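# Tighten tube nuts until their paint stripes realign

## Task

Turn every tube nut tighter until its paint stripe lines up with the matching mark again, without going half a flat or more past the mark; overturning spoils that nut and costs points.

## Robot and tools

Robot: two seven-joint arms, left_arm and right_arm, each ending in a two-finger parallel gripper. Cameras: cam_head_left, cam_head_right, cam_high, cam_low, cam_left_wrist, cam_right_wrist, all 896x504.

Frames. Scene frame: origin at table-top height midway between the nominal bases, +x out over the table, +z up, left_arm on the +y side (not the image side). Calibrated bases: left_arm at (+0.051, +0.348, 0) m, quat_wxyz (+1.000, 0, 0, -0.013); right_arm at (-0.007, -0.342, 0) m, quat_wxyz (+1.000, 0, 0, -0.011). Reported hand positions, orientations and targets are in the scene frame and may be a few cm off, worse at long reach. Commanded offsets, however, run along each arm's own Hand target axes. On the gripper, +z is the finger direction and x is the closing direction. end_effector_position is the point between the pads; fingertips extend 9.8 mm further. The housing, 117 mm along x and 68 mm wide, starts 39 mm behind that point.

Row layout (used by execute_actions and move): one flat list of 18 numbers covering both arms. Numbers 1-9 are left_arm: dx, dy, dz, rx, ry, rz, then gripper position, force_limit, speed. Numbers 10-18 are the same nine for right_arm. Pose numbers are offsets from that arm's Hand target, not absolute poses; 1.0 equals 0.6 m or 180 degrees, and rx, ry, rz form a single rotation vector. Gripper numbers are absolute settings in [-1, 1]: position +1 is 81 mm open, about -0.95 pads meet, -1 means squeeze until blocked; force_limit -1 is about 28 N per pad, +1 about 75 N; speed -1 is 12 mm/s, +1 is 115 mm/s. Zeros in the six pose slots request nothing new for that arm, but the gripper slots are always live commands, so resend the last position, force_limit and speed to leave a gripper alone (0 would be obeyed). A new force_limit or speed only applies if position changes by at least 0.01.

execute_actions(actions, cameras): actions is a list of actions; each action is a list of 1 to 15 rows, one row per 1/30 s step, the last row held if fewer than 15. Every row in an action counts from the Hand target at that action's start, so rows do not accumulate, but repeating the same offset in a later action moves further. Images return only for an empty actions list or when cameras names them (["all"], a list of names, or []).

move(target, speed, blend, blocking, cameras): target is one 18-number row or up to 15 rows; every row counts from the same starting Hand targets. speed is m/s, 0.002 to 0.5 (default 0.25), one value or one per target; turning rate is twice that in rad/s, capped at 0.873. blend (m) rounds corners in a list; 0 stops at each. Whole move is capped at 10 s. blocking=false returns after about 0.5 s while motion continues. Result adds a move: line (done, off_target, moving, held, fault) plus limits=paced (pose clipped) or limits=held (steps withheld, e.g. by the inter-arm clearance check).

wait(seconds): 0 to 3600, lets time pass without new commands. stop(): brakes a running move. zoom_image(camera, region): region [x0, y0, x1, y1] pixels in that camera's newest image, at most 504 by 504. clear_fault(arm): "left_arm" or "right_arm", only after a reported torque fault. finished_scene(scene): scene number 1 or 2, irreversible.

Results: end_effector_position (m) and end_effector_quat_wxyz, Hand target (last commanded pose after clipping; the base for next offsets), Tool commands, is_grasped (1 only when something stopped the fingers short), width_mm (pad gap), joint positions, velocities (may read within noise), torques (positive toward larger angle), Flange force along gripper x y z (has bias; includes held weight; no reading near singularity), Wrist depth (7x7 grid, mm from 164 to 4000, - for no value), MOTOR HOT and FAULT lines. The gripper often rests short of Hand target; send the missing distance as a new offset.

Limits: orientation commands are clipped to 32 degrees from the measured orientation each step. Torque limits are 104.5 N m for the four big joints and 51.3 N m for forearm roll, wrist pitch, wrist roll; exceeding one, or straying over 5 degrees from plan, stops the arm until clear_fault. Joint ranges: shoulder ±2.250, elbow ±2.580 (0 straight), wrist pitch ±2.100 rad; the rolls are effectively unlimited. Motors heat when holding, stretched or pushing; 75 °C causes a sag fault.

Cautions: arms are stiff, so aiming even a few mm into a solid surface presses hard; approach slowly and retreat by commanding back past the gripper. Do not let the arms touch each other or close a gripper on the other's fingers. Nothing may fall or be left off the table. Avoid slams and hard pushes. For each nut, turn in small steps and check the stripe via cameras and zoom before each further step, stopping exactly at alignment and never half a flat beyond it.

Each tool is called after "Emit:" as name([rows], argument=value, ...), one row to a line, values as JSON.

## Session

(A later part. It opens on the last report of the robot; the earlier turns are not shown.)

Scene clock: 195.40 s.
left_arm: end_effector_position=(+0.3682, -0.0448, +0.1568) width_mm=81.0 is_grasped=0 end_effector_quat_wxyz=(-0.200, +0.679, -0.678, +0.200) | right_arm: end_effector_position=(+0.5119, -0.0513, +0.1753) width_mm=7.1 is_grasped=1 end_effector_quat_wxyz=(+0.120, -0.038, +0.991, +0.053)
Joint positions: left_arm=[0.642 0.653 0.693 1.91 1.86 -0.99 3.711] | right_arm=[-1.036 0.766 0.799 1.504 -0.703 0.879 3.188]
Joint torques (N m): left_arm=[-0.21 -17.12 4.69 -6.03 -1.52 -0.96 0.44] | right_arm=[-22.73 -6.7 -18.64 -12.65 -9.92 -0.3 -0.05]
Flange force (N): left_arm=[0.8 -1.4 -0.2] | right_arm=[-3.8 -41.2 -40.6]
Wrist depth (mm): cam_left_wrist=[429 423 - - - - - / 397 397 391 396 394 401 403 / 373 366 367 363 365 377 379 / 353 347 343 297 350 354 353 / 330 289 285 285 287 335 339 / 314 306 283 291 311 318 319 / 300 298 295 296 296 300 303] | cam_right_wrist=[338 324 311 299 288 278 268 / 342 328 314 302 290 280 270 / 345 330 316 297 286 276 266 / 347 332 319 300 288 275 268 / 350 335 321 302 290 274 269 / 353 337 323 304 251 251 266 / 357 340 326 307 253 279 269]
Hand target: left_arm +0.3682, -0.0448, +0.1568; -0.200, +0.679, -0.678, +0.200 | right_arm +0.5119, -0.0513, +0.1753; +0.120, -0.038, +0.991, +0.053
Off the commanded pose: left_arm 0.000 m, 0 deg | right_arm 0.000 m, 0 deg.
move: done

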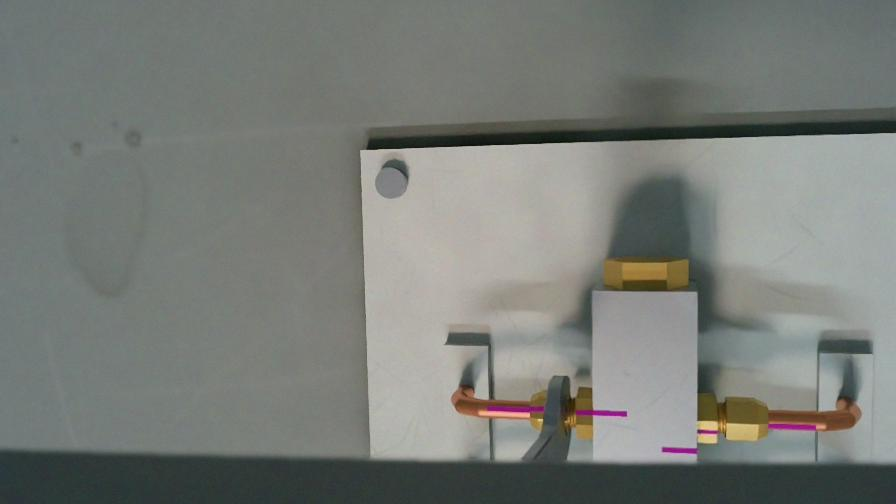

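Emit:
move(target=[0,0,0,0,0,0,1,1,1,0.0004,0.0164,0.0017,0.02156,0,-0.00538,-1,1,-0.4], speed=0.08, cameras=["cam_right_wrist"])

Emit:
zoom_image(camera="cam_right_wrist", region=[480, 340, 640, 460])

Scene clock: 197.17 s.
left_arm: end_effector_position=(+0.3682, -0.0448, +0.1568) width_mm=81.0 is_grasped=0 end_effector_quat_wxyz=(-0.200, +0.679, -0.678, +0.200) | right_arm: end_effector_position=(+0.5110, -0.0415, +0.1752) width_mm=7.1 is_grasped=1 end_effector_quat_wxyz=(+0.121, -0.043, +0.992, +0.018)
Joint positions: left_arm=[0.642 0.653 0.693 1.91 1.86 -0.99 3.711] | right_arm=[-1.091 0.807 0.846 1.452 -0.649 0.922 3.111]
Joint torques (N m): left_arm=[-0.16 -17.09 4.72 -6.04 -1.51 -0.97 0.41] | right_arm=[-22.65 -5.01 -19.06 -12.97 -10.7 -1.55 -0.02]
Flange force (N): left_arm=[0.6 -1.4 -0.1] | right_arm=[-2.5 -44.4 -42.8]
Wrist depth (mm): cam_left_wrist=[429 - - - - - 437 / 397 397 393 387 401 400 403 / 372 367 368 364 365 376 378 / 353 347 344 297 348 353 355 / 331 289 284 286 287 335 339 / 315 305 284 290 311 317 319 / 299 298 296 296 297 300 304] | cam_right_wrist=[348 335 322 309 297 286 276 / 351 335 322 309 297 287 276 / 351 336 323 303 292 281 271 / 352 336 322 304 292 280 272 / 352 337 323 304 293 248 272 / 353 337 324 305 252 252 268 / 353 338 324 305 251 278 268]
Hand target: left_arm +0.3682, -0.0448, +0.1568; -0.200, +0.679, -0.678, +0.200 | right_arm +0.5110, -0.0414, +0.1752; +0.121, -0.043, +0.992, +0.018
Off the commanded pose: left_arm 0.000 m, 0 deg | right_arm 0.000 m, 0 deg.
move: done

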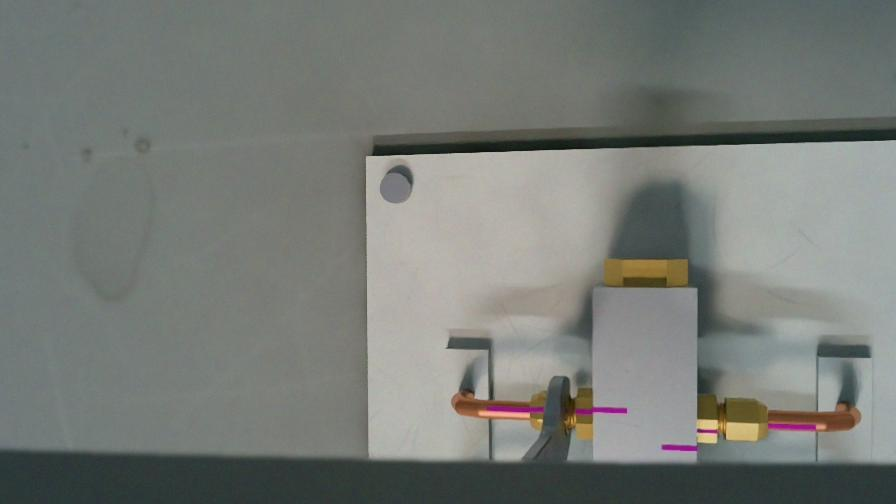

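Scaled by 3.150 from the camera's image (finer frame: 1280x720).

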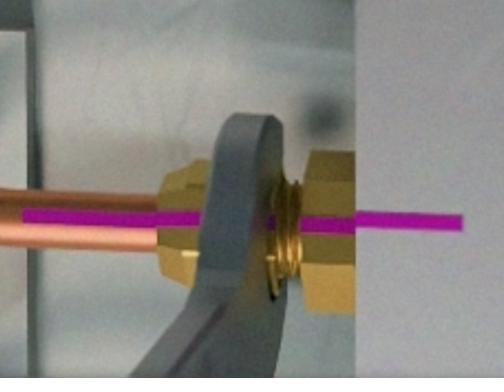

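Emit:
move(target=[0,0,0,0,0,0,1,1,1,-0.0001,-0.0164,-0.0006,-0.02156,0,0.00538,-1,1,-0.4], speed=0.08)

Emit:
move(target=[0,0,0,0,0,0,1,1,1,-0.0110,0.0099,-0.0442,0,0,0,-1,1,-0.4], speed=0.08, cameras=["cam_left_wrist","cam_right_wrist"])

Emit:
zoom_image(camera="cam_right_wrist", region=[440, 300, 640, 460])

Emit:
zoom_image(camera="cam_left_wrist", region=[320, 180, 500, 310])

Scene clock: 198.87 s.
left_arm: end_effector_position=(+0.3682, -0.0448, +0.1568) width_mm=81.0 is_grasped=0 end_effector_quat_wxyz=(-0.200, +0.679, -0.678, +0.200) | right_arm: end_effector_position=(+0.5118, -0.0512, +0.1753) width_mm=7.1 is_grasped=1 end_effector_quat_wxyz=(+0.120, -0.038, +0.991, +0.053)
Joint positions: left_arm=[0.642 0.653 0.693 1.91 1.86 -0.99 3.711] | right_arm=[-1.036 0.766 0.8 1.504 -0.703 0.879 3.188]
Joint torques (N m): left_arm=[-0.21 -17.11 4.73 -6.01 -1.51 -0.93 0.42] | right_arm=[-2.19 -7.36 -2.02 -1.61 -1.64 0.47 -0.16]
Flange force (N): left_arm=[0.8 -1.3 -0.1] | right_arm=[-6.7 -1.2 -28.0]
Wrist depth (mm): cam_left_wrist=[430 426 - - - - - / 396 397 393 392 396 401 402 / 374 367 369 363 365 375 379 / 352 348 343 296 348 352 353 / 332 289 285 286 286 335 339 / 315 305 283 291 311 318 319 / 300 298 295 296 296 300 304] | cam_right_wrist=[337 323 311 299 288 277 268 / 341 326 314 300 289 278 268 / 345 329 316 297 286 275 266 / 347 332 317 300 289 274 268 / 349 334 321 302 250 275 268 / 352 338 323 304 251 250 267 / 356 341 326 306 253 278 270]
Hand target: left_arm +0.3682, -0.0448, +0.1568; -0.200, +0.679, -0.678, +0.200 | right_arm +0.5119, -0.0513, +0.1753; +0.120, -0.038, +0.991, +0.053
Off the commanded pose: left_arm 0.000 m, 0 deg | right_arm 0.000 m, 0 deg.
move: done

Scene clock: 199.53 s.
left_arm: end_effector_position=(+0.3682, -0.0448, +0.1568) width_mm=81.0 is_grasped=0 end_effector_quat_wxyz=(-0.200, +0.679, -0.678, +0.200) | right_arm: end_effector_position=(+0.5116, -0.0480, +0.2031) width_mm=7.1 is_grasped=1 end_effector_quat_wxyz=(+0.120, -0.038, +0.991, +0.053)
Joint positions: left_arm=[0.642 0.653 0.693 1.91 1.86 -0.99 3.711] | right_arm=[-1.052 0.739 0.83 1.46 -0.67 0.946 3.151]
Joint torques (N m): left_arm=[-0.19 -17.13 4.67 -5.97 -1.48 -1 0.4] | right_arm=[-0.52 -20.16 4.39 -7.97 -0.72 -0.68 0.07]
Flange force (N): left_arm=[0.8 -1.4 0.0] | right_arm=[-1.9 0.4 -0.9]
Wrist depth (mm): cam_left_wrist=[428 425 424 419 426 430 437 / 395 398 392 394 400 402 404 / 374 367 367 279 365 376 379 / 354 348 343 308 349 352 355 / 330 289 285 286 287 334 339 / 314 305 283 290 310 318 318 / 299 298 295 295 297 301 305] | cam_right_wrist=[367 352 339 325 313 302 291 / 370 356 341 327 314 303 291 / 374 358 344 323 312 300 290 / 377 361 346 326 314 299 292 / 381 364 349 329 317 302 292 / 385 367 351 331 277 278 292 / 389 370 355 336 279 280 295]
Hand target: left_arm +0.3682, -0.0448, +0.1568; -0.200, +0.679, -0.678, +0.200 | right_arm +0.5116, -0.0480, +0.2031; +0.120, -0.038, +0.991, +0.053
Off the commanded pose: left_arm 0.000 m, 0 deg | right_arm 0.000 m, 0 deg.
move: done

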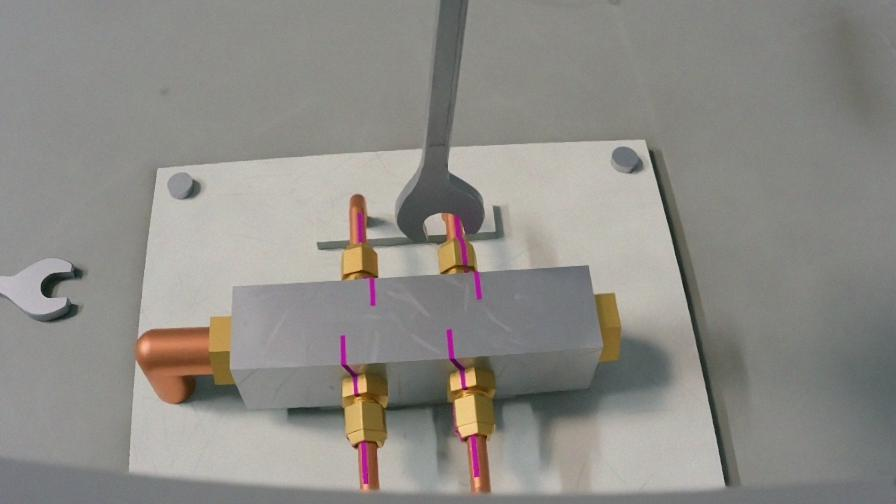

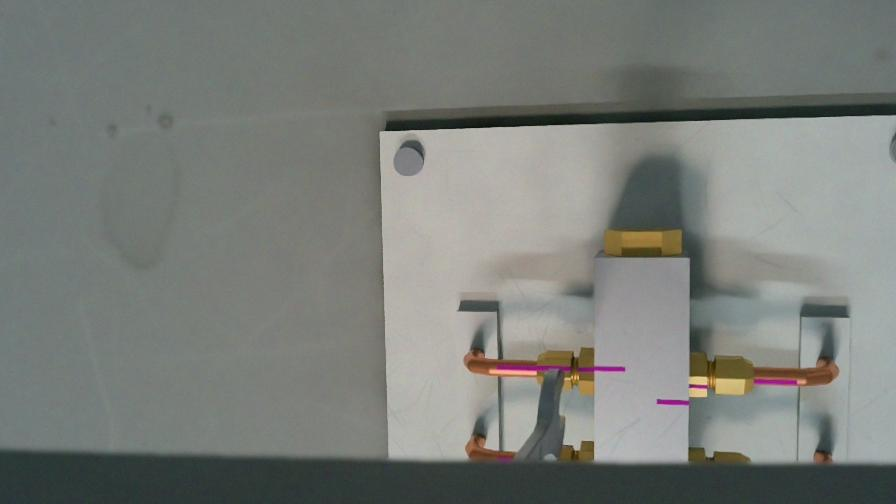

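Scaled by 2.520 from the camera's image (finer frame: 1280x720).

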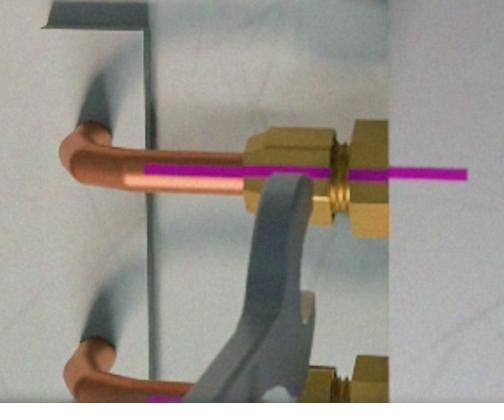

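Scaled by 2.800 from the camera's image (finer frame: 1280x720).

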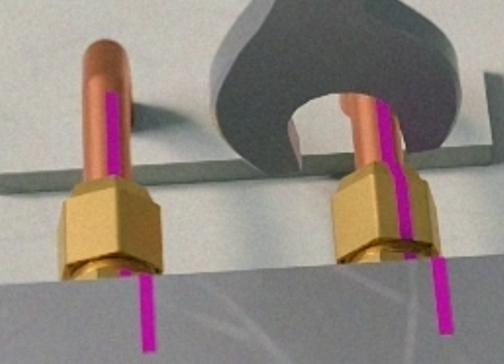

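Emit:
move(target=[-0.05,0,0,0,0,0,1,1,1,0.0057,-0.0707,0.0230,-0.1385,0,0.0346,-1,1,-0.4], speed=0.12, cameras=["cam_left_wrist","cam_right_wrist"])

Emit:
zoom_image(camera="cam_left_wrist", region=[380, 180, 520, 290])

Emit:
zoom_image(camera="cam_right_wrist", region=[480, 310, 640, 470])

Scene clock: 203.53 s.
left_arm: end_effector_position=(+0.3682, -0.0149, +0.1568) width_mm=81.0 is_grasped=0 end_effector_quat_wxyz=(-0.200, +0.679, -0.678, +0.200) | right_arm: end_effector_position=(+0.5152, -0.0887, +0.1849) width_mm=7.1 is_grasped=1 end_effector_quat_wxyz=(+0.105, -0.010, +0.957, +0.272)
Joint positions: left_arm=[0.595 0.605 0.691 2.002 1.836 -0.941 3.741] | right_arm=[-0.6 0.643 0.486 1.698 -1.144 0.865 3.732]
Joint torques (N m): left_arm=[-0.24 -16.09 4.42 -5.74 -1.46 -1.03 0.38] | right_arm=[-0.56 -20.06 1.26 -7.62 -1.98 0.53 0.06]
Flange force (N): left_arm=[1.0 -1.4 0.0] | right_arm=[-2.7 0.4 -1.6]
Wrist depth (mm): cam_left_wrist=[430 422 425 426 419 422 430 / 397 397 393 399 394 396 405 / 373 370 368 363 364 370 379 / 352 349 347 340 345 349 354 / 331 331 286 286 287 324 338 / 315 312 305 282 291 311 319 / 299 300 299 296 297 298 303] | cam_right_wrist=[305 294 281 268 258 249 241 / 322 309 296 279 270 260 251 / 340 326 312 293 279 266 262 / 359 344 328 305 275 277 271 / 382 364 348 323 272 258 283 / 409 388 368 343 276 276 300 / 441 417 396 367 294 323 318]
Hand target: left_arm +0.3682, -0.0149, +0.1568; -0.200, +0.679, -0.678, +0.200 | right_arm +0.5152, -0.0887, +0.1849; +0.105, -0.010, +0.957, +0.272
Off the commanded pose: left_arm 0.000 m, 0 deg | right_arm 0.000 m, 0 deg.
move: done

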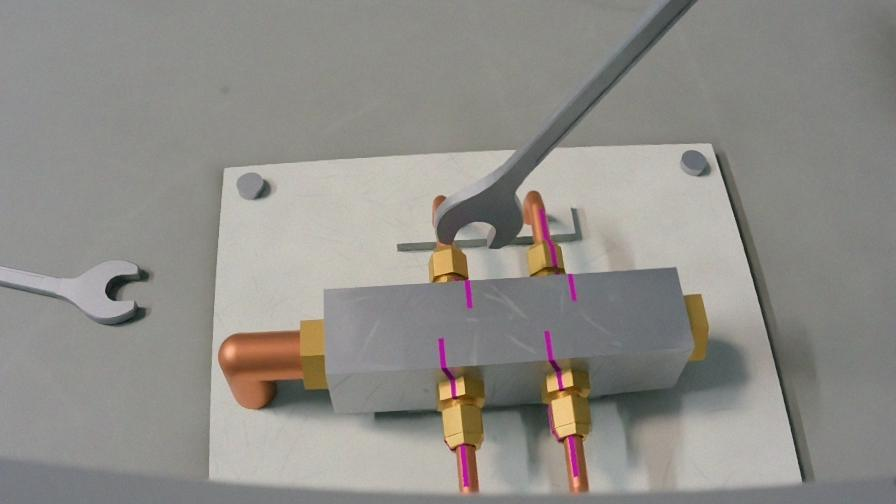

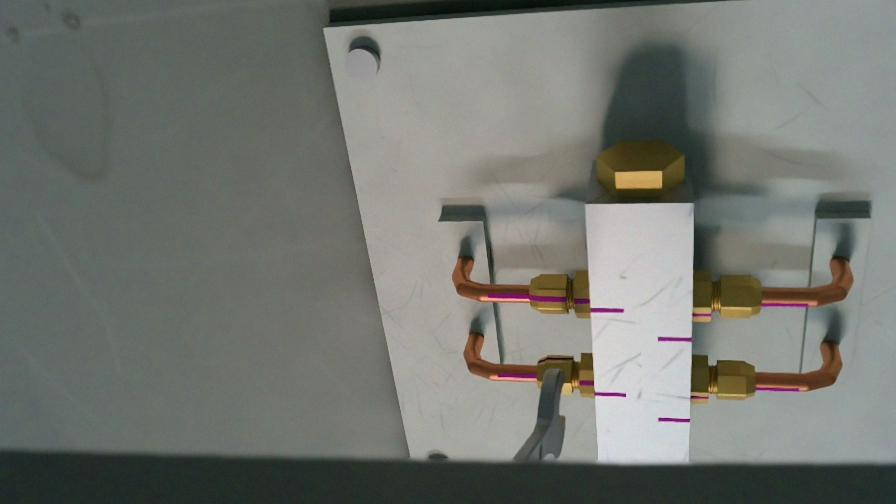

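Scaled by 3.600 from the camera's image (finer frame: 1280x720).

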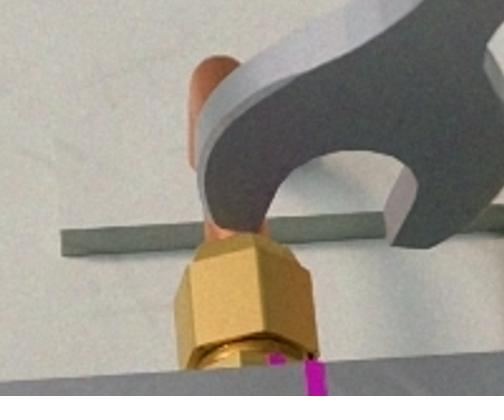

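Scaled by 3.150 from the camera's image (finer frame: 1280x720).

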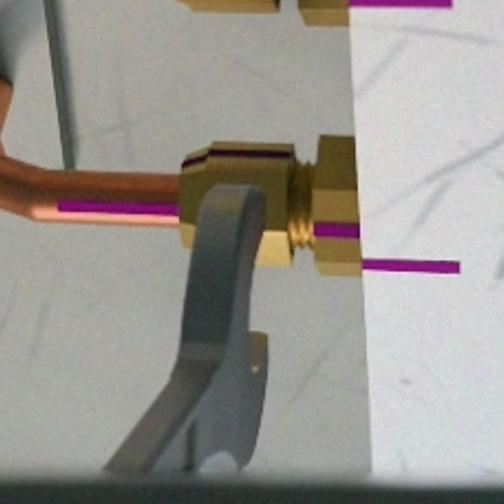

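Emit:
move(target=[0,0,0,0,0,0,1,1,1,0.0060,0.0182,0.0215,0.0269,0,-0.0067,-1,1,-0.4], speed=0.05, cameras=["cam_left_wrist"])

Emit:
zoom_image(camera="cam_left_wrist", region=[380, 180, 520, 290])

Scene clock: 207.23 s.
left_arm: end_effector_position=(+0.3682, -0.0148, +0.1568) width_mm=81.0 is_grasped=0 end_effector_quat_wxyz=(-0.200, +0.679, -0.678, +0.200) | right_arm: end_effector_position=(+0.5134, -0.0725, +0.1791) width_mm=7.1 is_grasped=1 end_effector_quat_wxyz=(+0.109, -0.015, +0.967, +0.230)
Joint positions: left_arm=[0.595 0.605 0.691 2.002 1.836 -0.941 3.741] | right_arm=[-0.705 0.654 0.537 1.671 -1.061 0.82 3.615]
Joint torques (N m): left_arm=[-0.19 -15.98 4.47 -5.84 -1.45 -1.05 0.43] | right_arm=[-0.55 -20.08 1.81 -7.8 -1.8 0.17 0.05]
Flange force (N): left_arm=[0.4 -1.5 -0.1] | right_arm=[-2.5 0.5 -1.6]
Wrist depth (mm): cam_left_wrist=[428 424 424 427 414 422 - / 397 398 394 399 389 395 397 / 372 370 368 363 365 371 380 / 353 349 348 301 344 349 354 / 331 332 287 286 286 323 339 / 315 311 304 283 290 311 319 / 300 300 298 295 296 297 303] | cam_right_wrist=[303 292 279 266 256 246 238 / 318 304 292 276 266 256 247 / 331 317 304 286 272 260 257 / 348 332 318 293 283 270 262 / 365 347 333 309 260 249 273 / 384 365 348 325 262 262 283 / 407 383 365 340 277 304 300]
Hand target: left_arm +0.3682, -0.0148, +0.1568; -0.200, +0.679, -0.678, +0.200 | right_arm +0.5134, -0.0725, +0.1791; +0.109, -0.015, +0.967, +0.230
Off the commanded pose: left_arm 0.000 m, 0 deg | right_arm 0.000 m, 0 deg.
move: done

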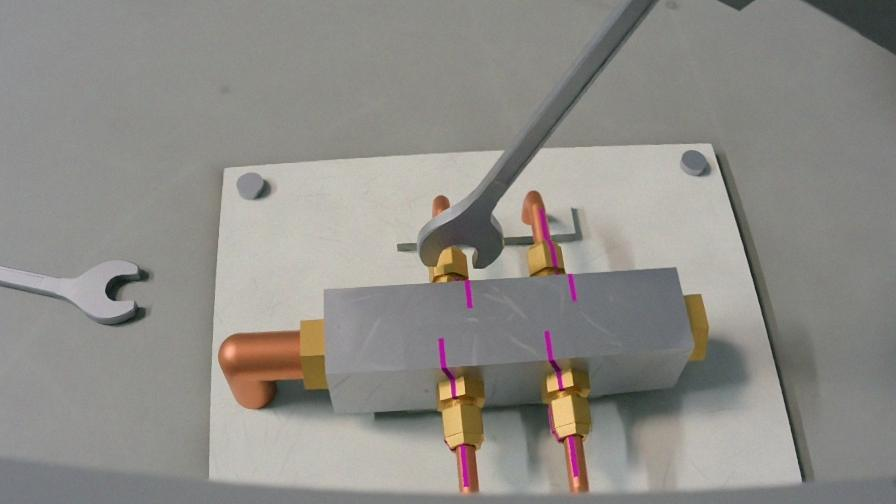

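Scaled by 3.600 from the camera's image (finer frame: 1280x720).

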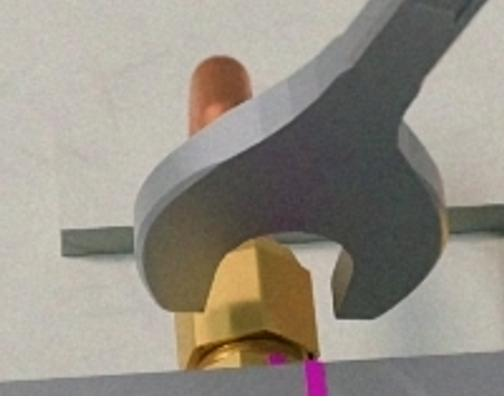

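Emit:
move(target=[0,0,0,0,0,0,1,1,1,0.0032,-0.0028,0.0126,0,0,0,-1,1,-0.4], speed=0.04)

Emit:
move(target=[0,0,0,0,0,0,1,1,1,0.0016,-0.0014,0.0063,0,0,0,-1,1,-0.4], speed=0.03, cameras=["cam_left_wrist"])

Emit:
zoom_image(camera="cam_left_wrist", region=[380, 180, 520, 290])

Scene clock: 208.27 s.
left_arm: end_effector_position=(+0.3682, -0.0148, +0.1568) width_mm=81.0 is_grasped=0 end_effector_quat_wxyz=(-0.200, +0.679, -0.678, +0.200) | right_arm: end_effector_position=(+0.5132, -0.0706, +0.1714) width_mm=7.1 is_grasped=1 end_effector_quat_wxyz=(+0.109, -0.015, +0.967, +0.230)
Joint positions: left_arm=[0.595 0.605 0.691 2.002 1.836 -0.941 3.741] | right_arm=[-0.702 0.666 0.526 1.678 -1.078 0.805 3.631]
Joint torques (N m): left_arm=[-0.26 -15.95 4.41 -5.75 -1.46 -1.04 0.42] | right_arm=[-2.01 -18.33 0.27 -7 -1.93 0.58 0.01]
Flange force (N): left_arm=[0.8 -1.6 -0.3] | right_arm=[-3.8 -0.3 -5.9]
Wrist depth (mm): cam_left_wrist=[427 424 426 425 414 - - / 395 398 394 399 389 396 - / 374 370 369 364 365 370 379 / 353 349 347 304 346 351 352 / 330 332 286 286 287 324 339 / 314 312 306 284 291 312 319 / 300 300 298 295 296 297 304] | cam_right_wrist=[295 282 267 258 247 239 232 / 309 295 283 267 257 248 240 / 323 309 295 278 264 251 249 / 338 322 308 286 275 261 257 / 354 338 323 299 252 242 263 / 372 354 338 316 256 255 275 / 394 374 355 330 268 292 292]
Hand target: left_arm +0.3682, -0.0148, +0.1568; -0.200, +0.679, -0.678, +0.200 | right_arm +0.5132, -0.0706, +0.1714; +0.109, -0.015, +0.967, +0.230
Off the commanded pose: left_arm 0.000 m, 0 deg | right_arm 0.000 m, 0 deg.
move: done

Scene clock: 208.77 s.
left_arm: end_effector_position=(+0.3682, -0.0148, +0.1568) width_mm=81.0 is_grasped=0 end_effector_quat_wxyz=(-0.200, +0.679, -0.678, +0.200) | right_arm: end_effector_position=(+0.5131, -0.0696, +0.1675) width_mm=7.1 is_grasped=1 end_effector_quat_wxyz=(+0.109, -0.015, +0.967, +0.230)
Joint positions: left_arm=[0.595 0.605 0.691 2.002 1.836 -0.941 3.741] | right_arm=[-0.7 0.672 0.521 1.681 -1.086 0.797 3.639]
Joint torques (N m): left_arm=[-0.2 -16.01 4.45 -5.79 -1.5 -1.04 0.41] | right_arm=[-1.52 -20.14 0.84 -8.07 -2.26 0.31 0.03]
Flange force (N): left_arm=[0.7 -1.6 -0.2] | right_arm=[-2.6 -0.9 -3.5]
Wrist depth (mm): cam_left_wrist=[428 423 424 425 419 - - / 396 397 395 398 388 396 - / 373 369 367 363 364 371 374 / 352 349 347 302 344 350 354 / 331 332 286 286 286 324 339 / 315 312 305 283 291 313 319 / 300 300 298 295 297 297 304] | cam_right_wrist=[290 278 262 253 243 235 228 / 303 290 274 262 252 243 236 / 317 303 291 273 259 246 245 / 332 318 303 283 270 255 251 / 349 333 318 293 243 238 258 / 367 349 332 310 252 252 270 / 389 367 349 324 263 288 288]
Hand target: left_arm +0.3682, -0.0148, +0.1568; -0.200, +0.679, -0.678, +0.200 | right_arm +0.5131, -0.0696, +0.1675; +0.109, -0.015, +0.967, +0.230
Off the commanded pose: left_arm 0.000 m, 0 deg | right_arm 0.000 m, 0 deg.
move: done

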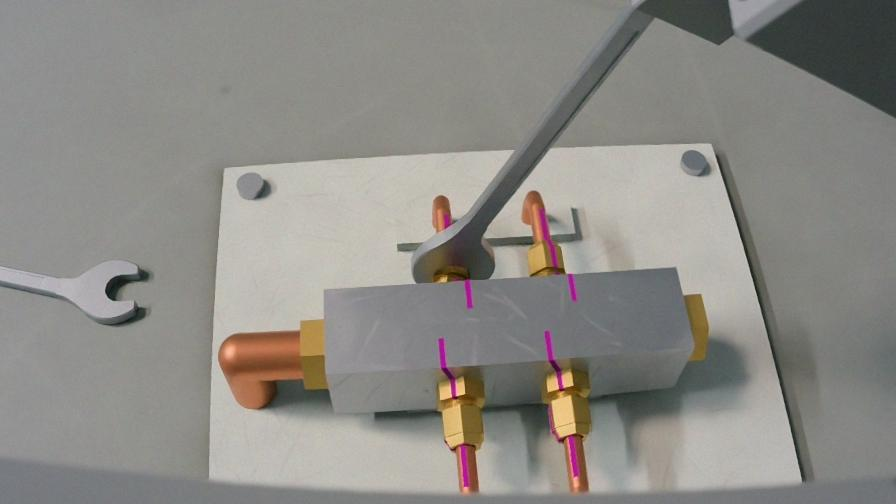

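Scaled by 3.600 from the camera's image (finer frame: 1280x720).

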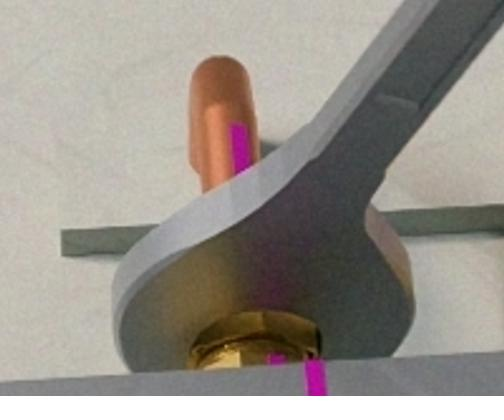

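Sliding on smoothly. Final push.

Emit:
move(target=[0,0,0,0,0,0,1,1,1,0.0012,-0.0011,0.0047,0,0,0,-1,1,-0.4], speed=0.03)

Scene clock: 209.47 s.
left_arm: end_effector_position=(+0.3682, -0.0148, +0.1568) width_mm=81.0 is_grasped=0 end_effector_quat_wxyz=(-0.200, +0.679, -0.678, +0.200) | right_arm: end_effector_position=(+0.5131, -0.0690, +0.1647) width_mm=7.1 is_grasped=1 end_effector_quat_wxyz=(+0.109, -0.015, +0.967, +0.230)
Joint positions: left_arm=[0.595 0.605 0.691 2.002 1.836 -0.941 3.741] | right_arm=[-0.699 0.676 0.517 1.684 -1.092 0.792 3.646]
Joint torques (N m): left_arm=[-0.16 -16.02 4.43 -5.82 -1.43 -1.01 0.42] | right_arm=[-5.97 -7.55 -4.41 -3.33 -1.56 0.79 -0.04]
Flange force (N): left_arm=[0.6 -1.6 -0.1] | right_arm=[-6.5 0.9 -28.6]
Wrist depth (mm): cam_left_wrist=[427 424 424 425 420 - - / 395 398 392 399 389 395 - / 373 370 369 363 364 370 374 / 353 350 347 303 346 350 354 / 331 331 285 286 286 323 339 / 314 312 306 284 291 312 319 / 300 300 297 296 296 298 304] | cam_right_wrist=[288 276 261 252 241 233 226 / 302 289 275 260 250 242 234 / 316 302 289 272 256 245 242 / 331 316 302 279 268 226 250 / 347 330 316 291 246 235 258 / 365 346 331 308 250 251 269 / 387 366 347 322 262 260 285]
Hand target: left_arm +0.3682, -0.0148, +0.1568; -0.200, +0.679, -0.678, +0.200 | right_arm +0.5130, -0.0689, +0.1646; +0.109, -0.015, +0.967, +0.230
Off the commanded pose: left_arm 0.000 m, 0 deg | right_arm 0.000 m, 0 deg.
move: done

Emit:
move([
  [0,0,0,0,0,0,1,1,1,0.0006,0.0204,0.0023,0.0269,0,-0.0067,-1,1,-0.4],
  [0,0,0,0,0,0,1,1,1,0.0016,0.0405,0.0063,0.0539,0,-0.0134,-1,1,-0.4],
  [0,0,0,0,0,0,1,1,1,0.0030,0.0602,0.0119,0.0808,0,-0.0202,-1,1,-0.4],
  [0,0,0,0,0,0,1,1,1,0.0048,0.0793,0.0193,0.1078,0,-0.0269,-1,1,-0.4],
  [0,0,0,0,0,0,1,1,1,0.0070,0.0977,0.0282,0.1347,0,-0.0336,-1,1,-0.4],
  [0,0,0,0,0,0,1,1,1,0.0096,0.1152,0.0386,0.1617,0,-0.0403,-1,1,-0.4],
  [0,0,0,0,0,0,1,1,1,0.0126,0.1317,0.0505,0.1886,0,-0.0471,-1,1,-0.4],
  [0,0,0,0,0,0,1,1,1,0.0159,0.1470,0.0637,0.2156,0,-0.0538,-1,1,-0.4],
  [0,0,0,0,0,0,1,1,1,0.0195,0.1612,0.0782,0.2425,0,-0.0605,-1,1,-0.4],
], speed=0.14, blend=[0.0015,0.0015,0.0015,0.0015,0.0015,0.0015,0.0015,0.0015,0], cameras=["cam_left_wrist","cam_right_wrist"])

Emit:
zoom_image(camera="cam_right_wrist", region=[480, 340, 640, 460])

Scene clock: 213.30 s.
left_arm: end_effector_position=(+0.3682, -0.0148, +0.1568) width_mm=81.0 is_grasped=0 end_effector_quat_wxyz=(-0.200, +0.679, -0.678, +0.200) | right_arm: end_effector_position=(+0.5049, +0.0205, +0.1701) width_mm=7.1 is_grasped=1 end_effector_quat_wxyz=(+0.126, -0.056, +0.986, -0.088)
Joint positions: left_arm=[0.595 0.605 0.691 2.002 1.836 -0.941 3.741] | right_arm=[-1.219 0.995 0.956 1.172 -0.525 1.143 2.859]
Joint torques (N m): left_arm=[-0.25 -15.99 4.4 -5.74 -1.46 -1 0.4] | right_arm=[4.2 -2.11 -1.72 4.8 -0.69 1.2 -0.1]
Flange force (N): left_arm=[0.9 -1.5 -0.3] | right_arm=[-9.0 -0.3 -40.4]
Wrist depth (mm): cam_left_wrist=[- - - - 427 429 437 / - - 386 393 395 402 403 / 372 369 364 364 364 370 380 / 353 350 348 304 345 350 354 / 332 330 285 286 286 323 339 / 314 312 306 283 291 311 318 / 300 301 299 296 296 297 304] | cam_right_wrist=[387 368 352 337 323 311 299 / 377 361 345 324 311 301 290 / 370 353 339 319 308 290 285 / 363 347 334 314 302 285 281 / 356 341 327 308 270 255 271 / 350 336 321 302 252 251 268 / 343 329 316 299 247 273 266]
Hand target: left_arm +0.3682, -0.0148, +0.1568; -0.200, +0.679, -0.678, +0.200 | right_arm +0.5049, +0.0204, +0.1701; +0.126, -0.056, +0.987, -0.088 (not the last commanded pose)
Off the commanded pose: left_arm 0.000 m, 0 deg | right_arm 0.019 m, 8 deg.
move: held (right_arm; a check stopped the path); path passed 7 of 9 targets; limits=held
pose unreachable (right arm): on one or more control steps of this call, first in action 0 (counted from 0), this arm could not follow its commanded pose, so it was not sent that pose on those steps. It may still have moved: this result reports where it is.
cause: moving toward the commanded pose would bring a part of the arm too close to another arm (a part of this arm just beyond joint 4 (elbow) and a part of the left arm just beyond its joint 4 (elbow), at the place that arm is still heading or pushing toward).

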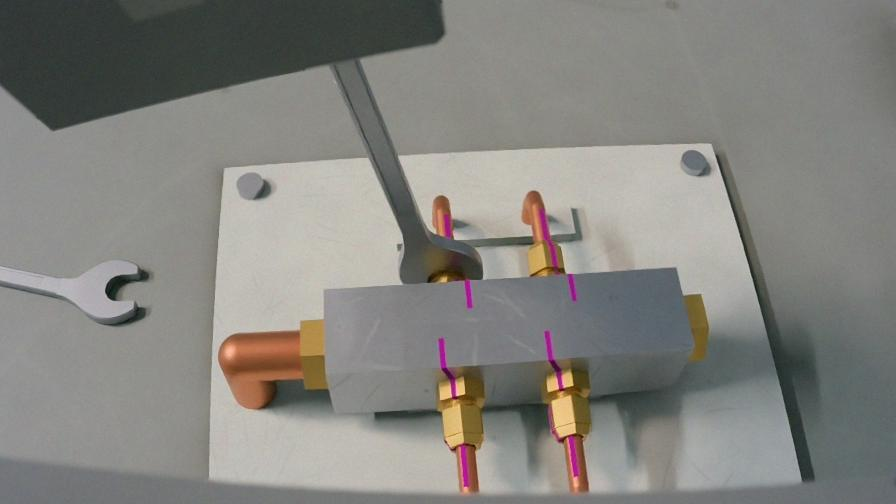

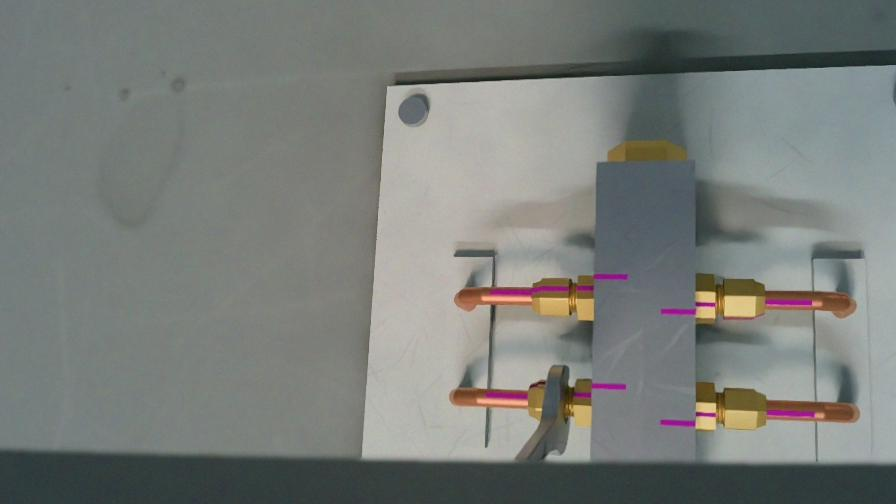

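Scaled by 3.150 from the camera's image (finer frame: 1280x720).

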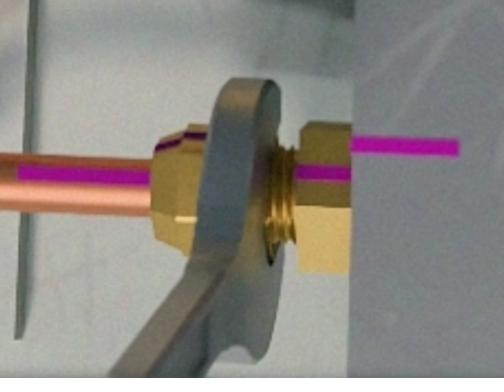

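Emit:
move(target=[0,0,0,0,0,0,1,1,1,-0.0087,0.0077,-0.0348,0,0,0,-1,1,-0.4], speed=0.06)

Emit:
move([
  [0,0,0,0,0,0,1,1,1,0.0058,-0.1387,0.0233,-0.1617,0,0.0403,-1,1,-0.4],
  [0,0,0,0,0,0,1,1,1,0.0276,-0.2467,0.1107,-0.3233,0,0.0807,-1,1,-0.4],
], speed=0.2, blend=[0.006,0], cameras=["cam_left_wrist","cam_right_wrist"])

Emit:
zoom_image(camera="cam_left_wrist", region=[380, 180, 520, 290])

Emit:
zoom_image(camera="cam_right_wrist", region=[480, 310, 640, 470])

Scene clock: 215.10 s.
left_arm: end_effector_position=(+0.3682, -0.0148, +0.1568) width_mm=81.0 is_grasped=0 end_effector_quat_wxyz=(-0.200, +0.679, -0.678, +0.200) | right_arm: end_effector_position=(+0.5042, +0.0290, +0.1904) width_mm=7.1 is_grasped=1 end_effector_quat_wxyz=(+0.126, -0.056, +0.987, -0.088)
Joint positions: left_arm=[0.595 0.605 0.691 2.002 1.836 -0.941 3.741] | right_arm=[-1.218 0.985 0.967 1.116 -0.513 1.203 2.839]
Joint torques (N m): left_arm=[-0.17 -15.98 4.45 -5.75 -1.43 -1.03 0.41] | right_arm=[-0.57 -23.39 6.15 -6.86 0.42 -0.43 0.07]
Flange force (N): left_arm=[0.7 -1.7 -0.1] | right_arm=[-2.1 0.5 -0.4]
Wrist depth (mm): cam_left_wrist=[- - 410 419 427 428 438 / 396 396 392 398 401 401 404 / 372 370 362 368 365 371 379 / 352 349 343 309 345 350 354 / 332 331 286 285 286 323 339 / 315 311 305 283 290 312 319 / 299 301 298 296 297 297 303] | cam_right_wrist=[411 390 372 358 345 332 318 / 400 381 365 344 331 319 307 / 392 373 358 338 325 310 302 / 383 366 353 333 291 303 295 / 376 360 346 326 292 297 290 / 369 354 341 320 270 267 285 / 362 348 335 317 265 289 284]
Hand target: left_arm +0.3682, -0.0148, +0.1568; -0.200, +0.679, -0.678, +0.200 | right_arm +0.5042, +0.0290, +0.1904; +0.126, -0.056, +0.987, -0.088
Off the commanded pose: left_arm 0.000 m, 0 deg | right_arm 0.000 m, 0 deg.
move: done

Scene clock: 218.20 s.
left_arm: end_effector_position=(+0.3682, -0.0148, +0.1568) width_mm=81.0 is_grasped=0 end_effector_quat_wxyz=(-0.200, +0.679, -0.678, +0.200) | right_arm: end_effector_position=(+0.5183, -0.1286, +0.1511) width_mm=7.1 is_grasped=1 end_effector_quat_wxyz=(+0.093, +0.010, +0.904, +0.417)
Joint positions: left_arm=[0.595 0.605 0.691 2.002 1.836 -0.941 3.741] | right_arm=[-0.267 0.781 0.32 1.767 -1.443 1.074 4.158]
Joint torques (N m): left_arm=[-0.2 -16.01 4.42 -5.79 -1.4 -1.01 0.39] | right_arm=[-0.64 -21.03 -0.27 -5.74 -2.2 2.09 0.07]
Flange force (N): left_arm=[0.6 -1.4 0.0] | right_arm=[-2.8 -0.5 -1.9]
Wrist depth (mm): cam_left_wrist=[427 425 424 425 427 426 229 / 397 398 393 398 395 390 397 / 372 370 368 368 358 368 379 / 352 350 347 311 345 350 354 / 331 332 286 285 286 324 339 / 315 311 306 283 291 312 318 / 300 301 299 295 296 297 304] | cam_right_wrist=[252 243 233 224 217 209 203 / 275 265 245 237 230 222 215 / 305 291 273 260 245 239 233 / 341 324 306 283 231 253 252 / 386 364 346 312 246 245 271 / 446 418 395 362 264 270 303 / 525 487 455 424 383 364 358]
Hand target: left_arm +0.3682, -0.0148, +0.1568; -0.200, +0.679, -0.678, +0.200 | right_arm +0.5184, -0.1287, +0.1511; +0.093, +0.010, +0.904, +0.417
Off the commanded pose: left_arm 0.000 m, 0 deg | right_arm 0.000 m, 0 deg.
move: done

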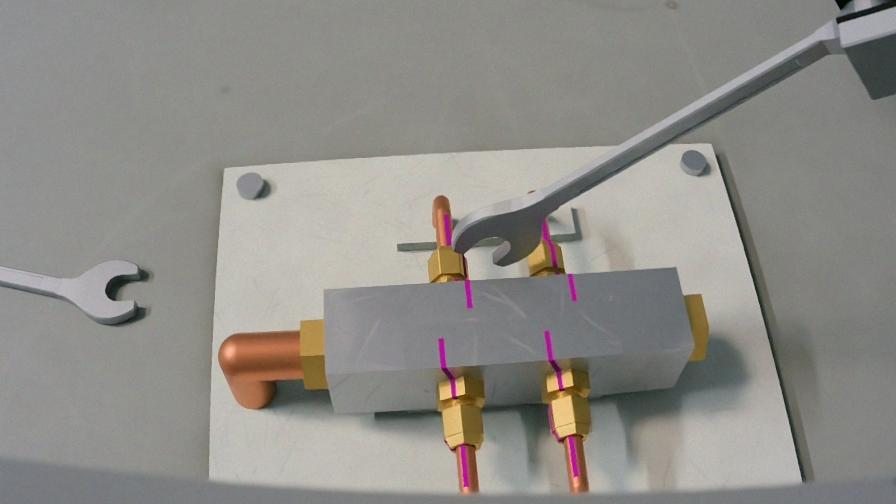

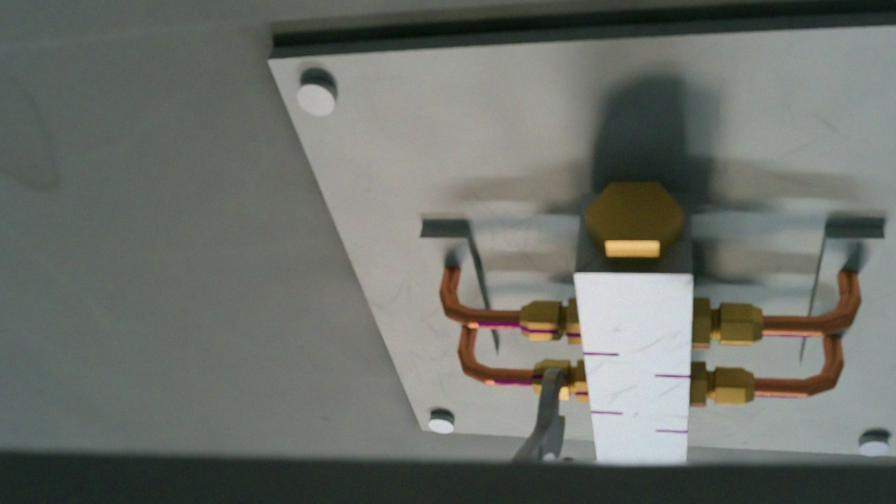

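Scaled by 3.600 from the camera's image (finer frame: 1280x720).

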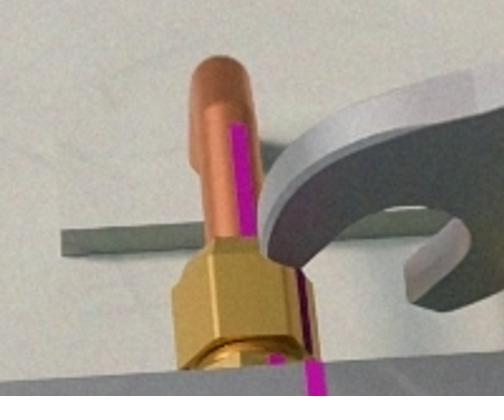

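Scaled by 3.150 from the camera's image (finer frame: 1280x720).

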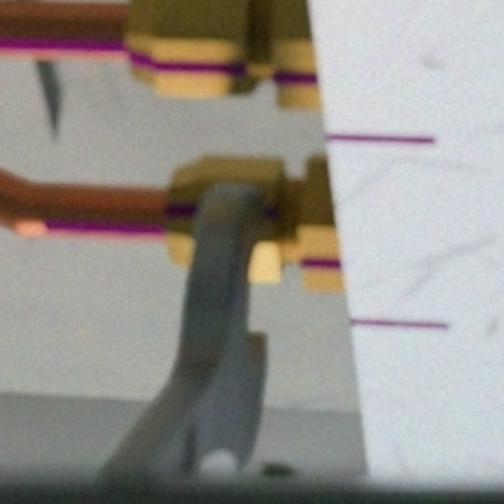

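Emit:
move(target=[0,0,0,0,0,0,1,1,1,0.0055,-0.0049,0.0221,0,0,0,-1,1,-0.4], speed=0.06)

Emit:
move(target=[0,0,0,0,0,0,1,1,1,0.0018,-0.0016,0.0071,0,0,0,-1,1,-0.4], speed=0.04)

Emit:
move(target=[0,0,0,0,0,0,1,1,1,0.0012,-0.0011,0.0047,0,0,0,-1,1,-0.4], speed=0.03, cameras=["cam_left_wrist"])

Emit:
zoom_image(camera="cam_left_wrist", region=[380, 180, 520, 290])

Scene clock: 219.57 s.
left_arm: end_effector_position=(+0.3682, -0.0148, +0.1568) width_mm=81.0 is_grasped=0 end_effector_quat_wxyz=(-0.200, +0.679, -0.678, +0.200) | right_arm: end_effector_position=(+0.5177, -0.1203, +0.1399) width_mm=7.1 is_grasped=1 end_effector_quat_wxyz=(+0.093, +0.010, +0.904, +0.417)
Joint positions: left_arm=[0.595 0.605 0.691 2.002 1.836 -0.941 3.741] | right_arm=[-0.277 0.801 0.308 1.774 -1.472 1.055 4.182]
Joint torques (N m): left_arm=[-0.23 -15.99 4.41 -5.82 -1.41 -1.01 0.4] | right_arm=[-1.01 -21.4 -0.73 -5.65 -2.25 2.38 0.04]
Flange force (N): left_arm=[0.6 -1.4 -0.1] | right_arm=[-3.0 -1.3 -2.2]
Wrist depth (mm): cam_left_wrist=[429 424 424 423 426 429 220 / 396 396 393 398 394 390 231 / 373 370 368 368 365 368 379 / 353 349 348 309 343 350 354 / 330 332 285 286 287 324 339 / 314 312 306 283 291 312 319 / 300 301 298 295 296 297 304] | cam_right_wrist=[236 228 218 209 203 196 190 / 259 249 229 223 215 210 204 / 287 273 255 243 231 224 219 / 320 305 287 265 215 214 236 / 361 342 324 290 229 231 249 / 417 390 368 338 249 256 278 / 494 459 429 397 287 324 323]
Hand target: left_arm +0.3682, -0.0148, +0.1568; -0.200, +0.679, -0.678, +0.200 | right_arm +0.5176, -0.1203, +0.1399; +0.093, +0.010, +0.904, +0.417
Off the commanded pose: left_arm 0.000 m, 0 deg | right_arm 0.000 m, 0 deg.
move: done

Scene clock: 220.07 s.
left_arm: end_effector_position=(+0.3682, -0.0148, +0.1568) width_mm=81.0 is_grasped=0 end_effector_quat_wxyz=(-0.200, +0.679, -0.678, +0.200) | right_arm: end_effector_position=(+0.5174, -0.1176, +0.1363) width_mm=7.1 is_grasped=1 end_effector_quat_wxyz=(+0.093, +0.010, +0.904, +0.417)
Joint positions: left_arm=[0.595 0.605 0.691 2.002 1.836 -0.941 3.741] | right_arm=[-0.28 0.807 0.304 1.776 -1.481 1.049 4.19]
Joint torques (N m): left_arm=[-0.26 -16.12 4.39 -5.67 -1.47 -1.02 0.42] | right_arm=[-1.16 -21.61 -1.01 -5.75 -2.39 2.52 0.03]
Flange force (N): left_arm=[1.3 -1.6 -0.1] | right_arm=[-3.0 -1.6 -2.5]
Wrist depth (mm): cam_left_wrist=[427 424 426 425 426 429 222 / 398 396 392 400 400 395 228 / 373 370 368 369 364 369 379 / 352 349 348 308 344 351 355 / 330 332 286 286 286 324 340 / 316 312 305 283 292 312 319 / 300 300 299 296 296 298 304] | cam_right_wrist=[231 222 213 205 199 192 187 / 254 243 224 218 213 206 201 / 280 267 248 238 227 220 217 / 313 297 277 259 210 229 233 / 354 335 317 284 222 219 244 / 409 381 361 330 245 250 271 / 483 449 420 386 286 312 319]
Hand target: left_arm +0.3682, -0.0148, +0.1568; -0.200, +0.679, -0.678, +0.200 | right_arm +0.5174, -0.1176, +0.1363; +0.093, +0.010, +0.904, +0.417
Off the commanded pose: left_arm 0.000 m, 0 deg | right_arm 0.000 m, 0 deg.
move: done

Scene clock: 220.57 s.
left_arm: end_effector_position=(+0.3682, -0.0148, +0.1568) width_mm=81.0 is_grasped=0 end_effector_quat_wxyz=(-0.200, +0.679, -0.678, +0.200) | right_arm: end_effector_position=(+0.5173, -0.1159, +0.1339) width_mm=7.1 is_grasped=1 end_effector_quat_wxyz=(+0.093, +0.010, +0.904, +0.417)
Joint positions: left_arm=[0.595 0.605 0.691 2.002 1.836 -0.941 3.741] | right_arm=[-0.282 0.811 0.301 1.777 -1.487 1.045 4.195]
Joint torques (N m): left_arm=[-0.16 -16.01 4.36 -5.8 -1.42 -1.05 0.42] | right_arm=[-5.44 -17.36 -4.18 -4.6 -1.94 2.47 0]
Flange force (N): left_arm=[0.5 -1.6 -0.1] | right_arm=[-4.6 -0.9 -14.2]
Wrist depth (mm): cam_left_wrist=[429 423 424 424 426 428 224 / 397 397 392 398 399 395 226 / 372 369 367 369 364 366 378 / 354 350 347 308 344 350 354 / 331 332 285 286 287 323 338 / 315 311 305 283 291 312 319 / 300 300 298 296 297 297 303] | cam_right_wrist=[228 219 211 204 198 191 185 / 250 241 221 217 211 205 199 / 276 264 244 235 225 218 215 / 309 295 273 256 205 227 229 / 350 332 314 280 219 224 241 / 402 378 357 324 242 250 270 / 477 444 415 386 281 275 314]
Hand target: left_arm +0.3682, -0.0148, +0.1568; -0.200, +0.679, -0.678, +0.200 | right_arm +0.5172, -0.1158, +0.1339; +0.093, +0.010, +0.904, +0.417
Off the commanded pose: left_arm 0.000 m, 0 deg | right_arm 0.000 m, 0 deg.
move: done

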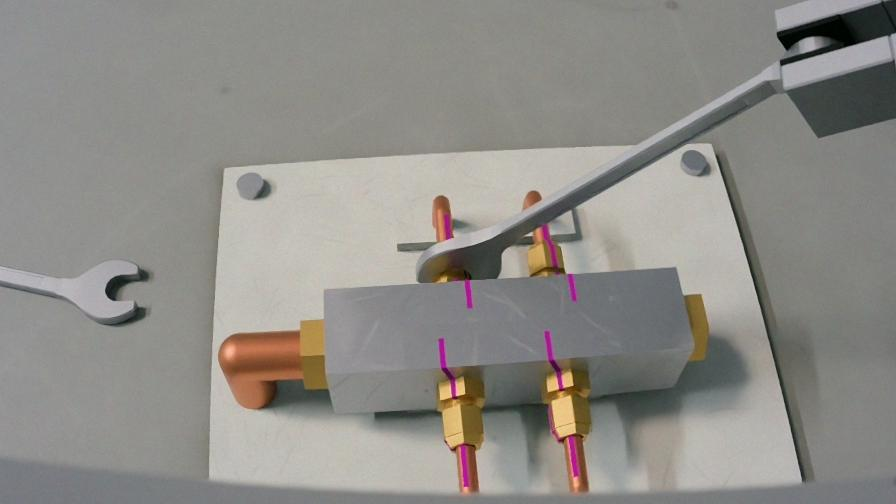

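Scaled by 3.600 from the camera's image (finer frame: 1280x720).

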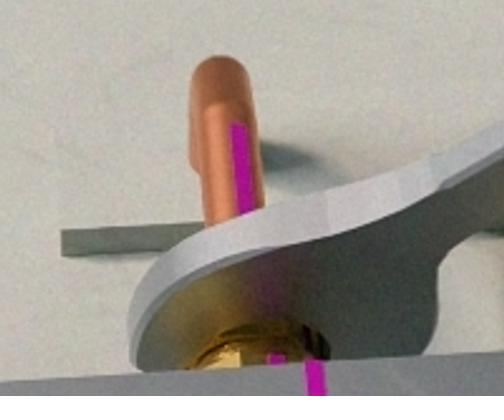

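Emit:
move([
  [0,0,0,0,0,0,1,1,1,0.0004,-0.0004,0.0016,0,0,0,-1,1,-0.4],
  [0,0,0,0,0,0,1,1,1,0.0010,0.0201,0.0039,0.0269,0,-0.0067,-1,1,-0.4],
  [0,0,0,0,0,0,1,1,1,0.0020,0.0402,0.0079,0.0539,0,-0.0134,-1,1,-0.4],
  [0,0,0,0,0,0,1,1,1,0.0033,0.0600,0.0135,0.0808,0,-0.0202,-1,1,-0.4],
  [0,0,0,0,0,0,1,1,1,0.0051,0.0791,0.0209,0.1078,0,-0.0269,-1,1,-0.4],
  [0,0,0,0,0,0,1,1,1,0.0073,0.0975,0.0298,0.1347,0,-0.0336,-1,1,-0.4],
  [0,0,0,0,0,0,1,1,1,0.0099,0.1150,0.0400,0.1617,0,-0.0403,-1,1,-0.4],
], speed=0.12, blend=[0.0005,0.0015,0.0015,0.0015,0.0015,0.0015,0], cameras=["cam_right_wrist"])

Emit:
zoom_image(camera="cam_right_wrist", region=[480, 340, 640, 460])

Scene clock: 223.90 s.
left_arm: end_effector_position=(+0.3682, -0.0148, +0.1568) width_mm=81.0 is_grasped=0 end_effector_quat_wxyz=(-0.200, +0.679, -0.678, +0.200) | right_arm: end_effector_position=(+0.5115, -0.0523, +0.1699) width_mm=7.1 is_grasped=1 end_effector_quat_wxyz=(+0.113, -0.024, +0.979, +0.170)
Joint positions: left_arm=[0.595 0.605 0.691 2.002 1.836 -0.941 3.741] | right_arm=[-0.857 0.698 0.639 1.621 -0.955 0.801 3.456]
Joint torques (N m): left_arm=[-0.21 -16 4.37 -5.81 -1.45 -1.04 0.4] | right_arm=[-18.54 -6.57 -15.09 -9.34 -6.1 1.81 0.02]
Flange force (N): left_arm=[0.6 -1.5 -0.2] | right_arm=[-5.2 -24.7 -43.1]
Wrist depth (mm): cam_left_wrist=[428 423 424 427 - - - / 398 398 393 399 394 395 - / 373 369 367 364 365 370 379 / 353 349 347 304 345 350 355 / 332 331 285 286 287 323 339 / 315 312 306 283 291 312 319 / 300 300 298 295 297 297 303] | cam_right_wrist=[304 293 282 266 258 246 238 / 314 303 290 272 262 253 244 / 325 310 298 279 268 254 250 / 335 321 307 285 236 232 255 / 347 331 316 294 250 239 257 / 360 342 326 304 249 252 263 / 372 354 337 315 255 283 280]
Hand target: left_arm +0.3682, -0.0148, +0.1568; -0.200, +0.679, -0.678, +0.200 | right_arm +0.5115, -0.0523, +0.1699; +0.113, -0.024, +0.979, +0.170
Off the commanded pose: left_arm 0.000 m, 0 deg | right_arm 0.000 m, 0 deg.
move: done

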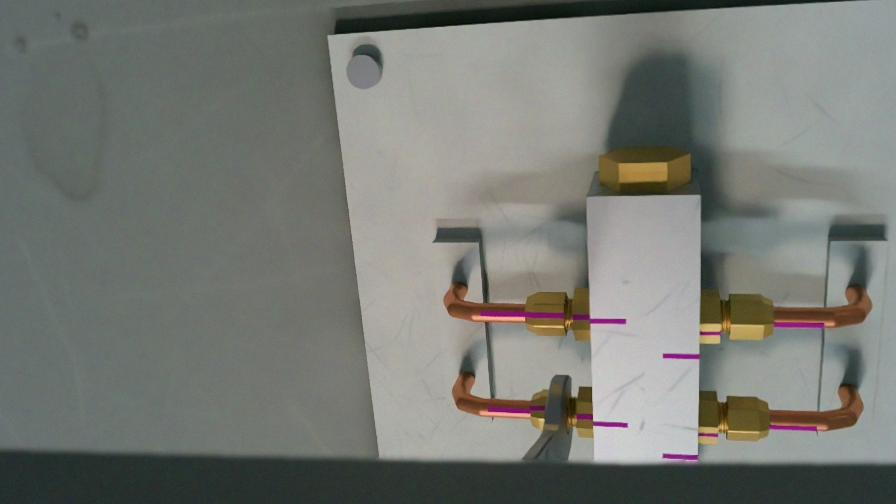

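Scaled by 3.150 from the camera's image (finer frame: 1280x720).

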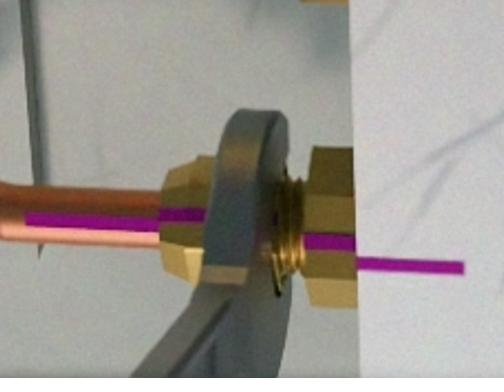

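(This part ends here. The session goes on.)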